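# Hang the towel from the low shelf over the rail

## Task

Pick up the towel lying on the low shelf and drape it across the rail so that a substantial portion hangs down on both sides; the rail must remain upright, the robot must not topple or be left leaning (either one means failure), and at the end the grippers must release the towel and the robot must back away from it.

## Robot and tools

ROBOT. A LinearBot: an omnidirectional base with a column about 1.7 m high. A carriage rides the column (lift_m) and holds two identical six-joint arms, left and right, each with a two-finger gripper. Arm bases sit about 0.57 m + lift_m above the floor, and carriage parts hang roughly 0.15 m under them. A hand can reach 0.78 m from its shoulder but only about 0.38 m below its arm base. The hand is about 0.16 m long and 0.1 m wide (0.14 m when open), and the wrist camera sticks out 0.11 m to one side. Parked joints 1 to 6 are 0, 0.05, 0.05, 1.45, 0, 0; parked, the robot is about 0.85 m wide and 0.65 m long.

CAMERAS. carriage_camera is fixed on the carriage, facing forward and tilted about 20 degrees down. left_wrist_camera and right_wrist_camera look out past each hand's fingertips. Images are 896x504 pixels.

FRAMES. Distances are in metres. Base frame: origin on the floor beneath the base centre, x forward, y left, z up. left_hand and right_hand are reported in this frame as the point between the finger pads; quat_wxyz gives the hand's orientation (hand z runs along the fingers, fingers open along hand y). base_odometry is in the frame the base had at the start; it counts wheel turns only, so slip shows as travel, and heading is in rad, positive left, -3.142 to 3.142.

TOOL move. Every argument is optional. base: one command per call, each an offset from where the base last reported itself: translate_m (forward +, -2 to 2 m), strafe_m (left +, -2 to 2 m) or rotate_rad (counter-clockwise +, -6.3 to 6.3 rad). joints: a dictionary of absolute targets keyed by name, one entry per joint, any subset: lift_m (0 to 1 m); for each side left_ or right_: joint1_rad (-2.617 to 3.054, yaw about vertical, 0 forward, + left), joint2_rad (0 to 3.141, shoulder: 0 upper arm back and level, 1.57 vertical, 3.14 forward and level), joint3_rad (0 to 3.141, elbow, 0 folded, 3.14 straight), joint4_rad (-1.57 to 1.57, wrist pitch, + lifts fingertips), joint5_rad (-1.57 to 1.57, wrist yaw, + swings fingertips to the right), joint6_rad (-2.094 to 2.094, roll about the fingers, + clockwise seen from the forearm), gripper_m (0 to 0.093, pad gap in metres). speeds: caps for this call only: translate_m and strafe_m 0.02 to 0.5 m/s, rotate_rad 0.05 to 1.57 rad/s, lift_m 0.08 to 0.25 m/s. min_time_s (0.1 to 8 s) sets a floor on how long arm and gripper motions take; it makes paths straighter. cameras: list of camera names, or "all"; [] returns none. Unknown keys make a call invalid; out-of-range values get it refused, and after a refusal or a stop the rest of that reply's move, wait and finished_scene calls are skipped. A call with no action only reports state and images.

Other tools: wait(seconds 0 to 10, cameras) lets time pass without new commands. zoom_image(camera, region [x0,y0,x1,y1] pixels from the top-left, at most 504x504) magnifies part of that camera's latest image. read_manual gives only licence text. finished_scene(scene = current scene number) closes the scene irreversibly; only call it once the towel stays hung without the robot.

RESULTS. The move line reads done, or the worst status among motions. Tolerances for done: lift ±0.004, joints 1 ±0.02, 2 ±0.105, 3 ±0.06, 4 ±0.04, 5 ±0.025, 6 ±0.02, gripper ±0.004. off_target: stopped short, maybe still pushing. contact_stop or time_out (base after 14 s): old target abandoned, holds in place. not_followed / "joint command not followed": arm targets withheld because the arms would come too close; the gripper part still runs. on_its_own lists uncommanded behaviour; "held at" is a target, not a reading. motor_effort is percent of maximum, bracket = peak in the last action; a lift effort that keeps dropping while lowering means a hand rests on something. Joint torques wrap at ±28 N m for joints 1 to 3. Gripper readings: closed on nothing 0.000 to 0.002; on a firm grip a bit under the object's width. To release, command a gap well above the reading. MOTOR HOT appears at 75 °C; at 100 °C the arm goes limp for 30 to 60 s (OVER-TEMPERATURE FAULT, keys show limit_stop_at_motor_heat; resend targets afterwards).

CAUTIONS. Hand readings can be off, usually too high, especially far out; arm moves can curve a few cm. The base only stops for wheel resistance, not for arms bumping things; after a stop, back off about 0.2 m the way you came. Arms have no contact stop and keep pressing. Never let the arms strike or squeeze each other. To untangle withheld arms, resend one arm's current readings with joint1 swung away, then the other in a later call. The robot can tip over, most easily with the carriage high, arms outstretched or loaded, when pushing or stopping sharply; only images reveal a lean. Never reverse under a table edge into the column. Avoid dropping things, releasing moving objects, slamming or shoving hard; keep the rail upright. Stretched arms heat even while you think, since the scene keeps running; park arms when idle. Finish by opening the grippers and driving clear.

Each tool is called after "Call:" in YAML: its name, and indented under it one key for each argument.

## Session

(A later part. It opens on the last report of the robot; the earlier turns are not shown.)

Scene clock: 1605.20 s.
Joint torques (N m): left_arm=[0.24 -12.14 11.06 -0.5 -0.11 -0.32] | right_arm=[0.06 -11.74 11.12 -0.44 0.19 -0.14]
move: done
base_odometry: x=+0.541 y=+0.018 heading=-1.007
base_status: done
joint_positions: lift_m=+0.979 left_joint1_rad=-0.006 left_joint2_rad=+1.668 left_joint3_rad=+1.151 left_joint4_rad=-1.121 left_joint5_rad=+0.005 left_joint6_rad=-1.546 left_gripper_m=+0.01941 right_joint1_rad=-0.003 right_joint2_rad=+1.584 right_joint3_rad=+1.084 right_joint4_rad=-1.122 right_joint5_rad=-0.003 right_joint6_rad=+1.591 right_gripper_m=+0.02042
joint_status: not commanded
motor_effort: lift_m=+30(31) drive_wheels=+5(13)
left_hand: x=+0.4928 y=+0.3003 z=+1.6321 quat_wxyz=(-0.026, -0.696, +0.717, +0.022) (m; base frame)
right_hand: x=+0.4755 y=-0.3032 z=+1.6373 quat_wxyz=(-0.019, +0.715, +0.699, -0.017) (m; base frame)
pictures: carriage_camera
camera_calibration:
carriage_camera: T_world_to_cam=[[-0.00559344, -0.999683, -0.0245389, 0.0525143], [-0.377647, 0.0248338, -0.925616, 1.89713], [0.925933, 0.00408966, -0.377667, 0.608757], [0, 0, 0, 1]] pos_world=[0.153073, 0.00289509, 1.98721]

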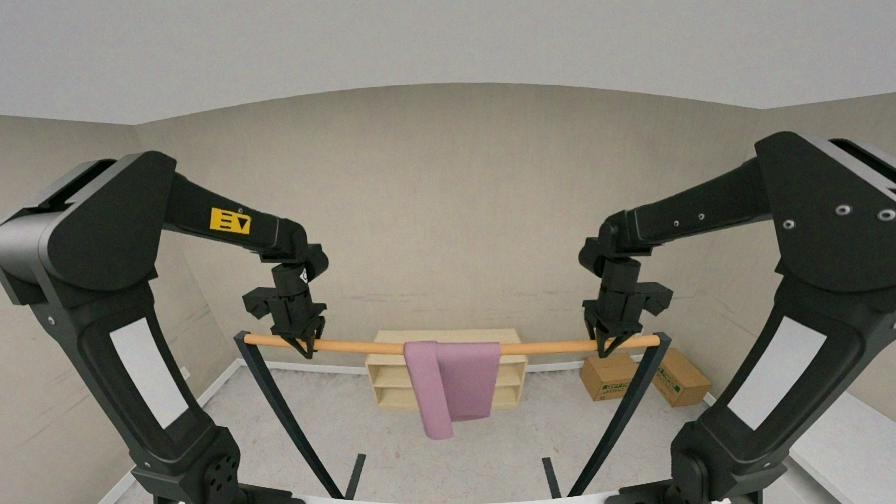

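Now lower to the floor, in steps.

Call:
move:
  joints: {"lift_m": 0.40}
  speeds: {"lift_m": 0.08}
  cameras: ["carriage_camera"]

Call:
move:
  joints: {"lift_m": 0.29}
  speeds: {"lift_m": 0.08}
  cameras: ["carriage_camera"]

Scene clock: 1615.53 s.
Joint torques (N m): left_arm=[0.23 -12.4 11.43 -0.62 -0.13 -0.33] | right_arm=[0.02 -11.93 11.6 -0.6 0.19 -0.16]
move: done
base_odometry: x=+0.541 y=+0.018 heading=-1.007
base_status: not commanded
joint_positions: lift_m=+0.399 left_joint1_rad=-0.006 left_joint2_rad=+1.673 left_joint3_rad=+1.148 left_joint4_rad=-1.110 left_joint5_rad=+0.005 left_joint6_rad=-1.546 left_gripper_m=+0.01941 right_joint1_rad=-0.003 right_joint2_rad=+1.588 right_joint3_rad=+1.080 right_joint4_rad=-1.111 right_joint5_rad=-0.003 right_joint6_rad=+1.591 right_gripper_m=+0.02042
joint_status: all done
motor_effort: lift_m=+28(28) drive_wheels=-4(5)
left_hand: x=+0.4942 y=+0.3003 z=+1.0505 quat_wxyz=(-0.025, -0.696, +0.717, +0.020) (m; base frame)
right_hand: x=+0.4767 y=-0.3032 z=+1.0556 quat_wxyz=(-0.018, +0.715, +0.699, -0.016) (m; base frame)
pictures: carriage_camera
camera_calibration:
carriage_camera: T_world_to_cam=[[-0.00559344, -0.999683, -0.0245389, 0.0382907], [-0.377647, 0.0248338, -0.925616, 1.36061], [0.925933, 0.00408966, -0.377667, 0.389849], [0, 0, 0, 1]] pos_world=[0.153073, 0.00289509, 1.40758]

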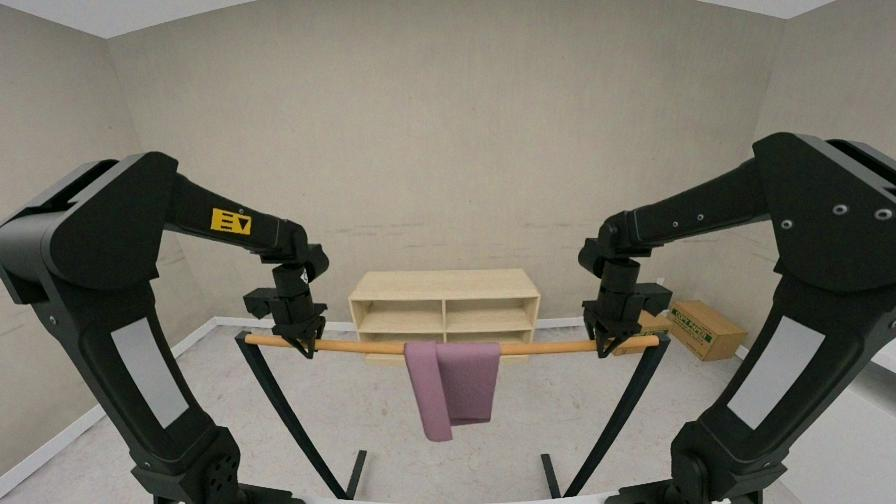

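Scene clock: 1617.27 s.
Joint torques (N m): left_arm=[0.31 -8.57 7.84 0.27 -0.08 -0.33] | right_arm=[0.42 -8.25 7.73 0.12 0.17 -0.14]
move: done
base_odometry: x=+0.541 y=+0.018 heading=-1.007
base_status: not commanded
joint_positions: lift_m=+0.290 left_joint1_rad=-0.006 left_joint2_rad=+1.633 left_joint3_rad=+1.194 left_joint4_rad=-1.186 left_joint5_rad=+0.004 left_joint6_rad=-1.548 left_gripper_m=+0.01941 right_joint1_rad=-0.005 right_joint2_rad=+1.549 right_joint3_rad=+1.124 right_joint4_rad=-1.181 right_joint5_rad=-0.005 right_joint6_rad=+1.590 right_gripper_m=+0.02041
joint_status: all done
motor_effort: lift_m=+19(26) drive_wheels=-3(6)
left_hand: x=+0.4912 y=+0.3005 z=+0.9633 quat_wxyz=(-0.021, -0.696, +0.717, +0.018) (m; base frame)
right_hand: x=+0.4744 y=-0.3033 z=+0.9668 quat_wxyz=(-0.014, +0.716, +0.698, -0.011) (m; base frame)
pictures: carriage_camera
camera_calibration:
carriage_camera: T_world_to_cam=[[-0.00559344, -0.999683, -0.0245389, 0.0356165], [-0.377647, 0.0248338, -0.925616, 1.25974], [0.925933, 0.00408966, -0.377667, 0.348691], [0, 0, 0, 1]] pos_world=[0.153073, 0.00289509, 1.2986]

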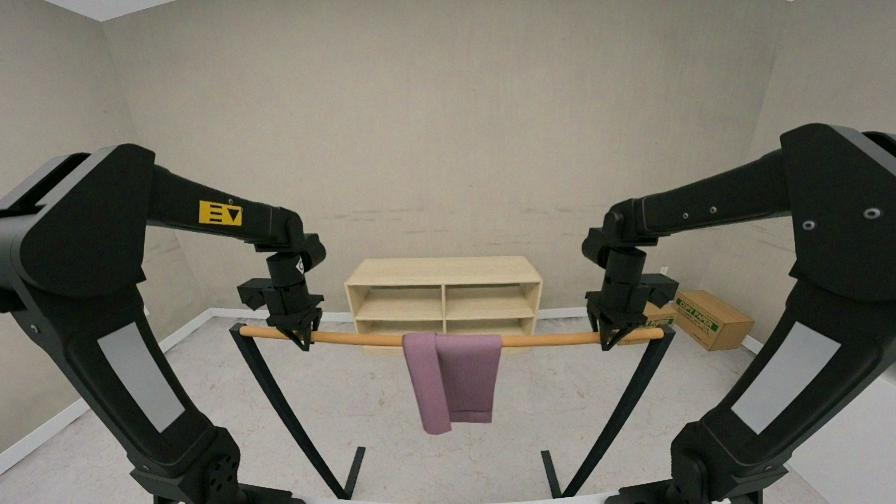

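Call:
move:
  joints: {"lift_m": 0.285}
  speeds: {"lift_m": 0.08}
  cameras: []

Call:
move:
  joints: {"left_gripper_m": 0.045, "right_gripper_m": 0.045}
  min_time_s: 3
  cameras: []

Call:
move:
  joints: {"left_gripper_m": 0.093, "right_gripper_m": 0.093}
  min_time_s: 2.5
  cameras: ["all"]

Scene clock: 1621.90 s.
Joint torques (N m): left_arm=[0.29 -7.77 7.05 0.42 -0.11 -0.32] | right_arm=[0.4 -7.46 7.01 0.26 0.22 -0.16]
move: done
base_odometry: x=+0.541 y=+0.018 heading=-1.007
base_status: not commanded
joint_positions: lift_m=+0.286 left_joint1_rad=-0.006 left_joint2_rad=+1.625 left_joint3_rad=+1.204 left_joint4_rad=-1.199 left_joint5_rad=+0.004 left_joint6_rad=-1.548 left_gripper_m=+0.01941 right_joint1_rad=-0.005 right_joint2_rad=+1.541 right_joint3_rad=+1.134 right_joint4_rad=-1.193 right_joint5_rad=-0.005 right_joint6_rad=+1.590 right_gripper_m=+0.02041
joint_status: all done
motor_effort: lift_m=+18(18) drive_wheels=-3(3)
left_hand: x=+0.4913 y=+0.3005 z=+0.9630 quat_wxyz=(-0.019, -0.696, +0.717, +0.016) (m; base frame)
right_hand: x=+0.4745 y=-0.3033 z=+0.9665 quat_wxyz=(-0.012, +0.716, +0.698, -0.009) (m; base frame)
pictures: none
No camera images: "cameras" was empty.

Scene clock: 1625.20 s.
Joint torques (N m): left_arm=[0.24 -7.77 6.98 0.42 -0.1 -0.19] | right_arm=[0.34 -7.45 6.98 0.26 0.22 -0.09]
move: done
base_odometry: x=+0.541 y=+0.018 heading=-1.007
base_status: not commanded
joint_positions: lift_m=+0.286 left_joint1_rad=-0.006 left_joint2_rad=+1.625 left_joint3_rad=+1.204 left_joint4_rad=-1.199 left_joint5_rad=+0.004 left_joint6_rad=-1.561 left_gripper_m=+0.04493 right_joint1_rad=-0.005 right_joint2_rad=+1.541 right_joint3_rad=+1.134 right_joint4_rad=-1.193 right_joint5_rad=-0.004 right_joint6_rad=+1.585 right_gripper_m=+0.04489
joint_status: all done
motor_effort: lift_m=+18(18) drive_wheels=-3(3)
left_hand: x=+0.4913 y=+0.3005 z=+0.9630 quat_wxyz=(-0.019, -0.701, +0.713, +0.016) (m; base frame)
right_hand: x=+0.4745 y=-0.3035 z=+0.9665 quat_wxyz=(-0.012, +0.714, +0.700, -0.009) (m; base frame)
pictures: none
No camera images: "cameras" was empty.

Scene clock: 1628.00 s.
Joint torques (N m): left_arm=[0.25 -7.84 7.06 0.42 -0.1 -0.18] | right_arm=[0.31 -7.36 6.99 0.27 0.22 -0.09]
move: done
base_odometry: x=+0.541 y=+0.018 heading=-1.007
base_status: not commanded
joint_positions: lift_m=+0.286 left_joint1_rad=-0.006 left_joint2_rad=+1.625 left_joint3_rad=+1.204 left_joint4_rad=-1.199 left_joint5_rad=+0.004 left_joint6_rad=-1.561 left_gripper_m=+0.09290 right_joint1_rad=-0.005 right_joint2_rad=+1.541 right_joint3_rad=+1.134 right_joint4_rad=-1.193 right_joint5_rad=-0.004 right_joint6_rad=+1.585 right_gripper_m=+0.09286
joint_status: all done
motor_effort: lift_m=+18(18) drive_wheels=-3(3)
left_hand: x=+0.4913 y=+0.3005 z=+0.9630 quat_wxyz=(-0.019, -0.701, +0.713, +0.016) (m; base frame)
right_hand: x=+0.4745 y=-0.3035 z=+0.9665 quat_wxyz=(-0.012, +0.714, +0.700, -0.009) (m; base frame)
pictures: carriage_camera, left_wrist_camera, right_wrist_camera
camera_calibration:
carriage_camera: T_world_to_cam=[[-0.00559344, -0.999683, -0.0245389, 0.0354972], [-0.377647, 0.0248338, -0.925616, 1.25524], [0.925933, 0.00408966, -0.377667, 0.346855], [0, 0, 0, 1]] pos_world=[0.153073, 0.00289509, 1.29374]
left_wrist_camera: T_world_to_cam=[[0.998851, -0.0389869, -0.0278753, -0.453543], [-0.0147854, -0.803913, 0.594564, -0.321792], [-0.0455895, -0.593468, -0.803565, 1.09537], [0, 0, 0, 1]] pos_world=[0.498202, 0.373695, 1.05889]
right_wrist_camera: T_world_to_cam=[[-0.998689, 0.0416833, -0.0297201, 0.524618], [0.0169048, 0.816495, 0.577105, -0.305979], [0.048322, 0.575845, -0.816129, 1.0673], [0, 0, 0, 1]] pos_world=[0.477528, -0.386637, 1.06323]

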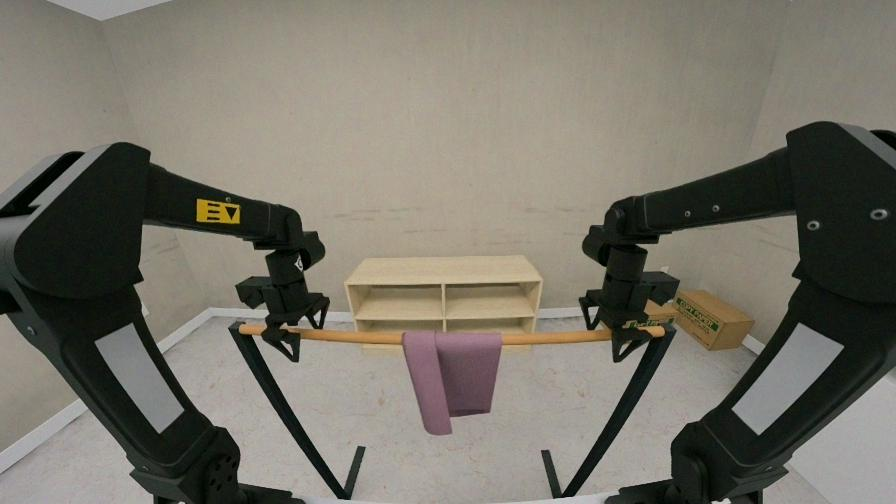

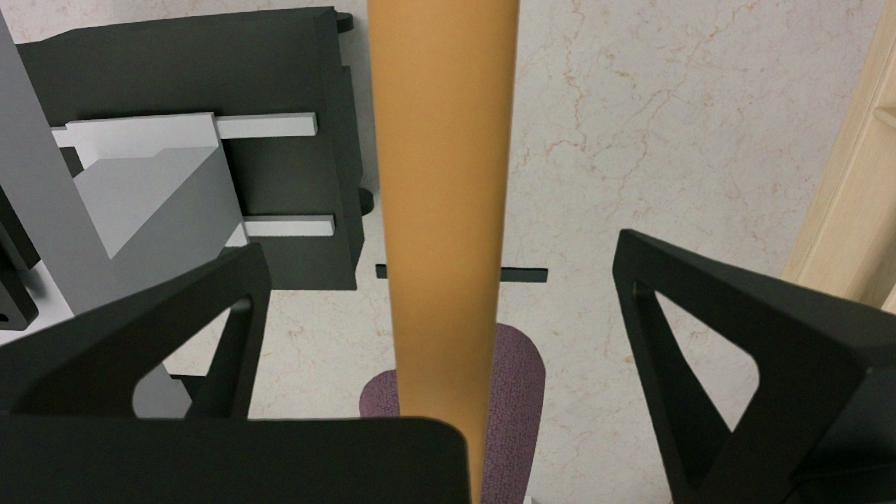

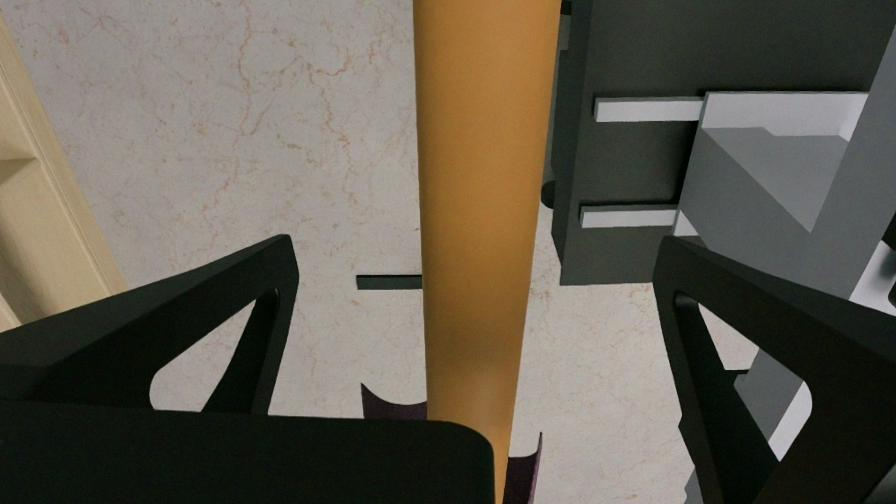

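Call:
move:
  joints: {"lift_m": 0.44}
  speeds: {"lift_m": 0.08}
  cameras: ["all"]

Call:
move:
  base: {"translate_m": -0.6}
  speeds: {"translate_m": 0.1}
  cameras: ["all"]

Call:
zoom_image:
  camera: "carriage_camera"
  region: [300, 180, 600, 440]

Scene clock: 1633.93 s.
Joint torques (N m): left_arm=[0.27 -7.99 6.82 0.43 -0.1 -0.18] | right_arm=[0.25 -7.25 6.83 0.26 0.2 -0.09]
move: done
base_odometry: x=+0.541 y=+0.018 heading=-1.007
base_status: not commanded
joint_positions: lift_m=+0.440 left_joint1_rad=-0.006 left_joint2_rad=+1.625 left_joint3_rad=+1.208 left_joint4_rad=-1.197 left_joint5_rad=+0.004 left_joint6_rad=-1.561 left_gripper_m=+0.09290 right_joint1_rad=-0.005 right_joint2_rad=+1.541 right_joint3_rad=+1.135 right_joint4_rad=-1.192 right_joint5_rad=-0.004 right_joint6_rad=+1.585 right_gripper_m=+0.09286
joint_status: all done
motor_effort: lift_m=+25(30) drive_wheels=-3(4)
left_hand: x=+0.4929 y=+0.3005 z=+1.1180 quat_wxyz=(-0.017, -0.701, +0.713, +0.014) (m; base frame)
right_hand: x=+0.4750 y=-0.3035 z=+1.1209 quat_wxyz=(-0.011, +0.714, +0.700, -0.008) (m; base frame)
pictures: carriage_camera, left_wrist_camera, right_wrist_camera
camera_calibration:
carriage_camera: T_world_to_cam=[[-0.00559344, -0.999683, -0.0245389, 0.0392809], [-0.377647, 0.0248338, -0.925616, 1.39796], [0.925933, 0.00408966, -0.377667, 0.405087], [0, 0, 0, 1]] pos_world=[0.153073, 0.00289509, 1.44793]
left_wrist_camera: T_world_to_cam=[[0.999009, -0.0386067, -0.02216, -0.457377], [-0.0178801, -0.803907, 0.594486, -0.412366], [-0.0407657, -0.5935, -0.803801, 1.21795], [0, 0, 0, 1]] pos_world=[0.499201, 0.373689, 1.214]
right_wrist_camera: T_world_to_cam=[[-0.99863, 0.041683, -0.0316253, 0.531813], [0.015804, 0.816501, 0.577128, -0.394573], [0.0498785, 0.575837, -0.816041, 1.19242], [0, 0, 0, 1]] pos_world=[0.477845, -0.386638, 1.2176]

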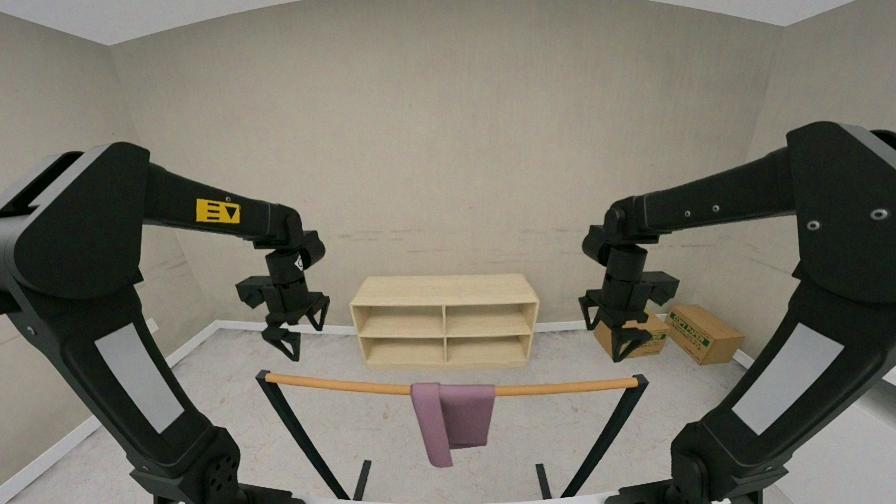

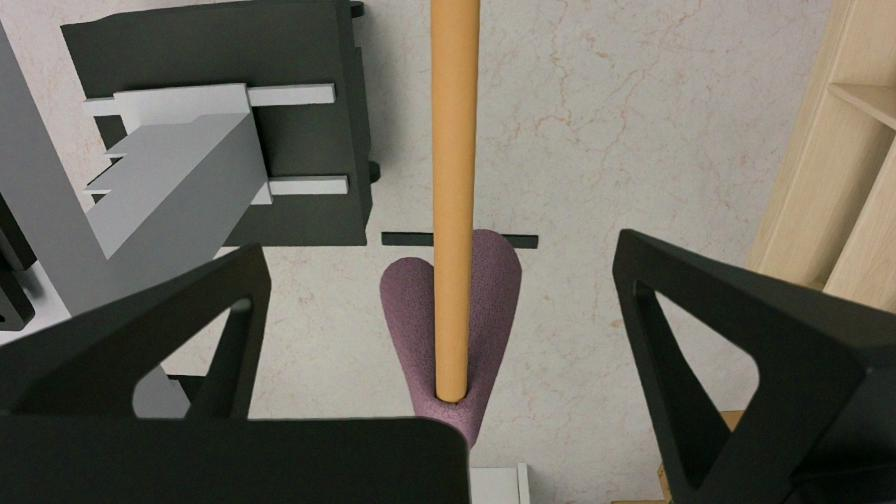

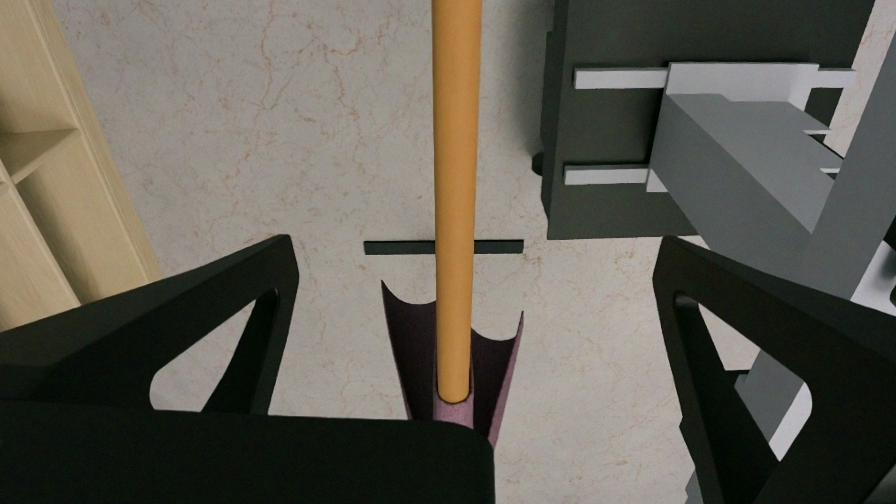

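Scene clock: 1640.70 s.
Joint torques (N m): left_arm=[0.25 -7.84 6.69 0.39 -0.12 -0.18] | right_arm=[0.35 -7.57 6.94 0.23 0.22 -0.1]
move: done
base_odometry: x=+0.220 y=+0.525 heading=-1.007
base_status: done
joint_positions: lift_m=+0.440 left_joint1_rad=-0.006 left_joint2_rad=+1.625 left_joint3_rad=+1.208 left_joint4_rad=-1.194 left_joint5_rad=+0.004 left_joint6_rad=-1.561 left_gripper_m=+0.09290 right_joint1_rad=-0.005 right_joint2_rad=+1.541 right_joint3_rad=+1.135 right_joint4_rad=-1.189 right_joint5_rad=-0.004 right_joint6_rad=+1.585 right_gripper_m=+0.09286
joint_status: not commanded
motor_effort: lift_m=+24(25) drive_wheels=+3(13)
left_hand: x=+0.4937 y=+0.3005 z=+1.1180 quat_wxyz=(-0.015, -0.701, +0.713, +0.013) (m; base frame)
right_hand: x=+0.4758 y=-0.3035 z=+1.1208 quat_wxyz=(-0.010, +0.714, +0.700, -0.007) (m; base frame)
pictures: carriage_camera, left_wrist_camera, right_wrist_camera
camera_calibration:
carriage_camera: T_world_to_cam=[[-0.00559344, -0.999683, -0.0245389, 0.0392809], [-0.377647, 0.0248338, -0.925616, 1.39796], [0.925933, 0.00408966, -0.377667, 0.405087], [0, 0, 0, 1]] pos_world=[0.153073, 0.00289509, 1.44793]
left_wrist_camera: T_world_to_cam=[[0.999072, -0.0386071, -0.0191105, -0.461567], [-0.0196942, -0.803896, 0.594444, -0.4114], [-0.0383126, -0.593516, -0.80391, 1.21686], [0, 0, 0, 1]] pos_world=[0.499658, 0.373686, 1.21398]
right_wrist_camera: T_world_to_cam=[[-0.998529, 0.0416825, -0.0346734, 0.53593], [0.0140427, 0.81651, 0.57716, -0.393766], [0.0523687, 0.575824, -0.815894, 1.19102], [0, 0, 0, 1]] pos_world=[0.478299, -0.386641, 1.21759]

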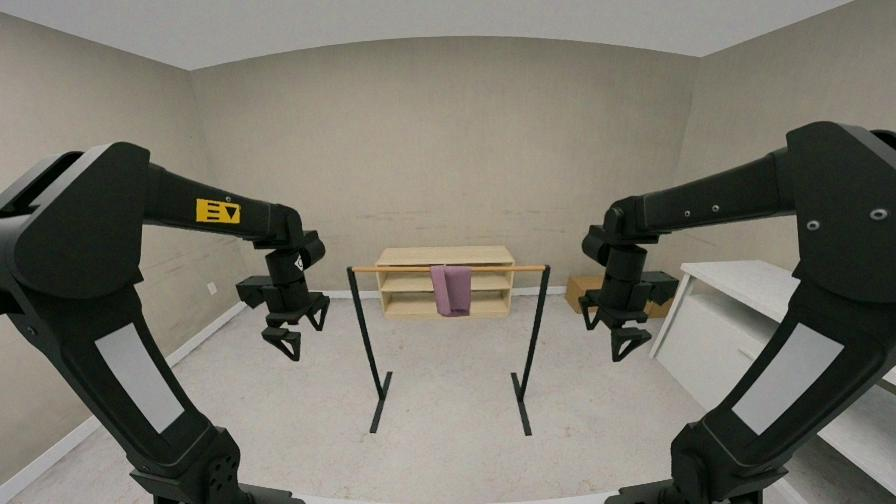

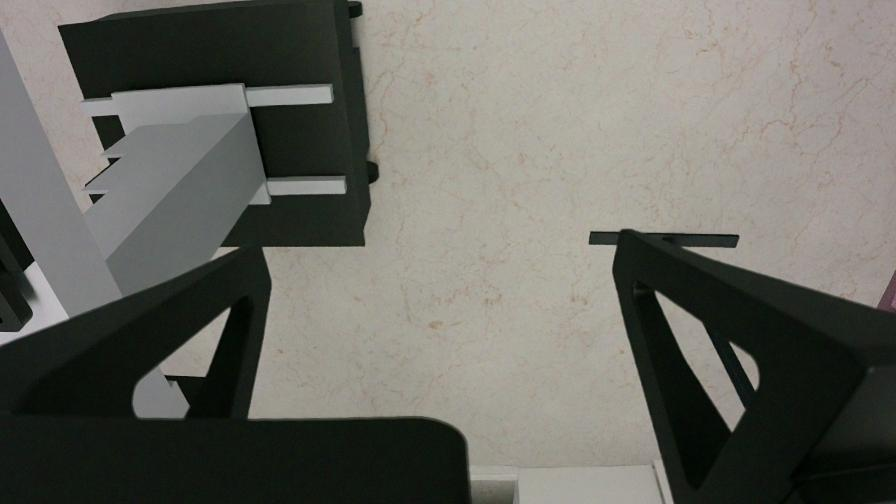

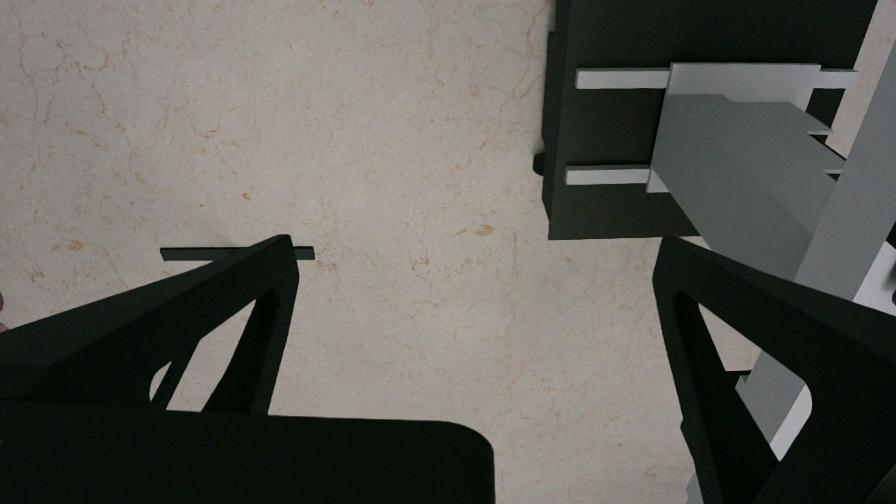

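Scaled by 1.680 from the camera's 896x504 image, which has a finer 1280x720 frame.

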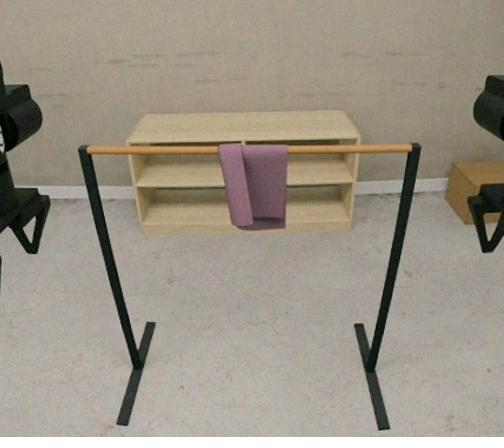

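Call:
move:
  joints: {"left_joint1_rad":0,"left_joint2_rad":0.05,"left_joint3_rad":0.05,"left_joint4_rad":1.45,"left_joint5_rad":0,"left_joint6_rad":0,"right_joint1_rad":0,"right_joint2_rad":0.05,"right_joint3_rad":0.05,"right_joint4_rad":1.45,"right_joint5_rad":0,"right_joint6_rad":0}
  min_time_s: 3

Scene clock: 1648.57 s.
Joint torques (N m): left_arm=[0.34 2.69 4.79 0.16 -0.01 0.05] | right_arm=[0.31 2.73 5.04 0.1 0.13 -0.11]
move: done
base_odometry: x=+0.220 y=+0.525 heading=-1.007
base_status: not commanded
joint_positions: lift_m=+0.440 left_joint1_rad=-0.006 left_joint2_rad=+0.060 left_joint3_rad=+0.057 left_joint4_rad=+1.429 left_joint5_rad=+0.004 left_joint6_rad=-0.011 left_gripper_m=+0.09292 right_joint1_rad=-0.005 right_joint2_rad=+0.062 right_joint3_rad=+0.059 right_joint4_rad=+1.433 right_joint5_rad=-0.004 right_joint6_rad=+0.017 right_gripper_m=+0.09288
joint_status: all done
motor_effort: lift_m=+25(25) drive_wheels=+4(4)
left_hand: x=+0.2578 y=+0.3020 z=+1.4629 quat_wxyz=(+0.997, +0.002, +0.072, -0.009) (m; base frame)
right_hand: x=+0.2571 y=-0.3024 z=+1.4634 quat_wxyz=(+0.997, -0.001, +0.070, +0.006) (m; base frame)
pictures: carriage_camera, left_wrist_camera, right_wrist_camera
camera_calibration:
carriage_camera: T_world_to_cam=[[-0.00559344, -0.999683, -0.0245389, 0.0392809], [-0.377647, 0.0248338, -0.925616, 1.39796], [0.925933, 0.00408966, -0.377667, 0.405087], [0, 0, 0, 1]] pos_world=[0.153073, 0.00289509, 1.44793]
left_wrist_camera: T_world_to_cam=[[0.00213775, -0.99966, -0.0259676, 0.33799], [0.713893, 0.0197096, -0.699978, 0.835898], [0.700252, -0.0170417, 0.713692, -1.09861], [0, 0, 0, 1]] pos_world=[0.17184, 0.302678, 1.37796]
right_wrist_camera: T_world_to_cam=[[0.0421285, -0.997498, 0.0567763, -0.386194], [0.730072, -0.00805985, -0.683323, 0.821786], [0.68207, 0.0702382, 0.727906, -1.09267], [0, 0, 0, 1]] pos_world=[0.161582, -0.301858, 1.37883]

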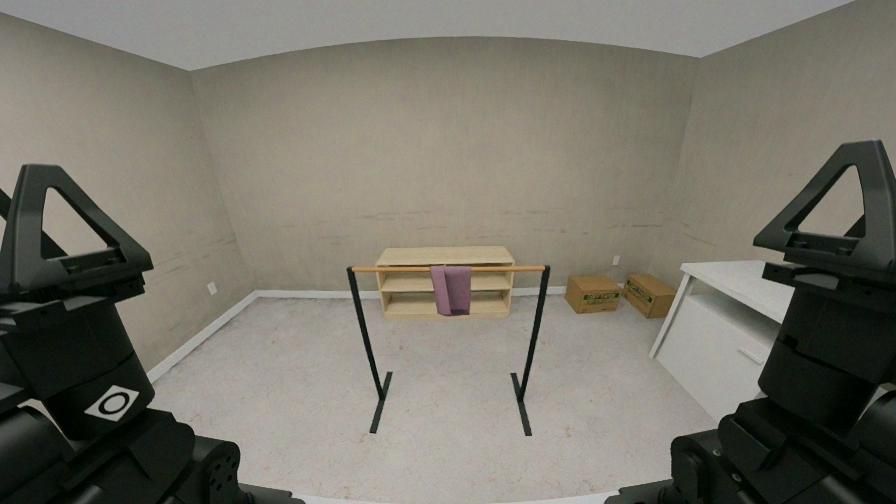

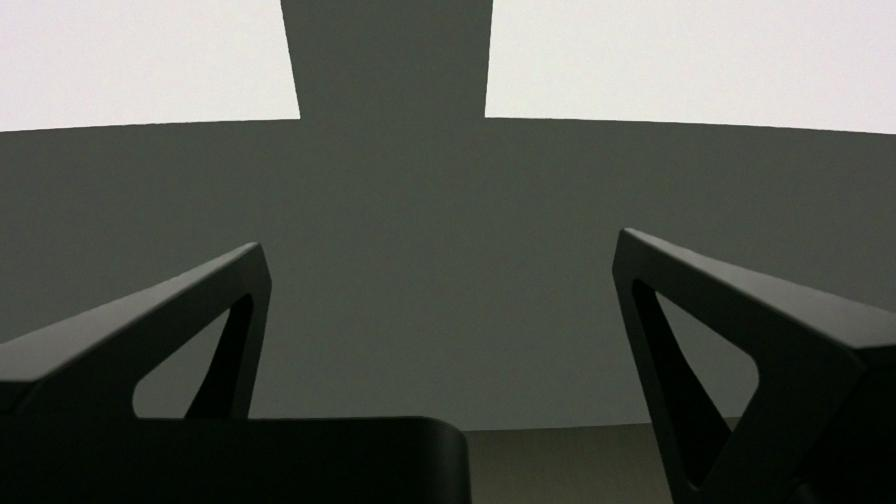

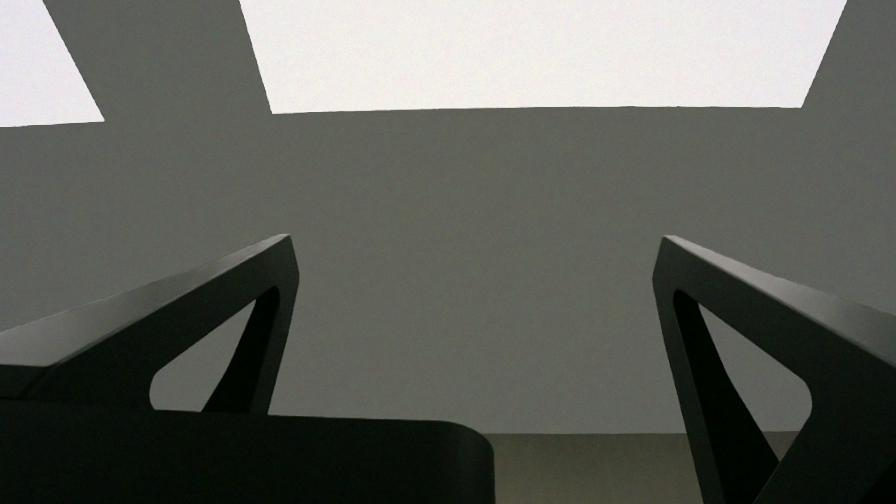

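Call:
zoom_image:
  camera: "carriage_camera"
  region: [340, 240, 560, 440]

Scaled by 2.291 from the camera's 896x504 image, which has a finer 1280x720 frame.

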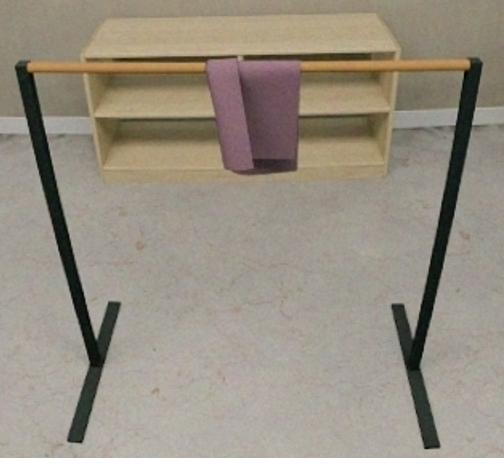

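Call:
finished_scene:
  scene: 2
  done: true

The scene is finished: the task was done.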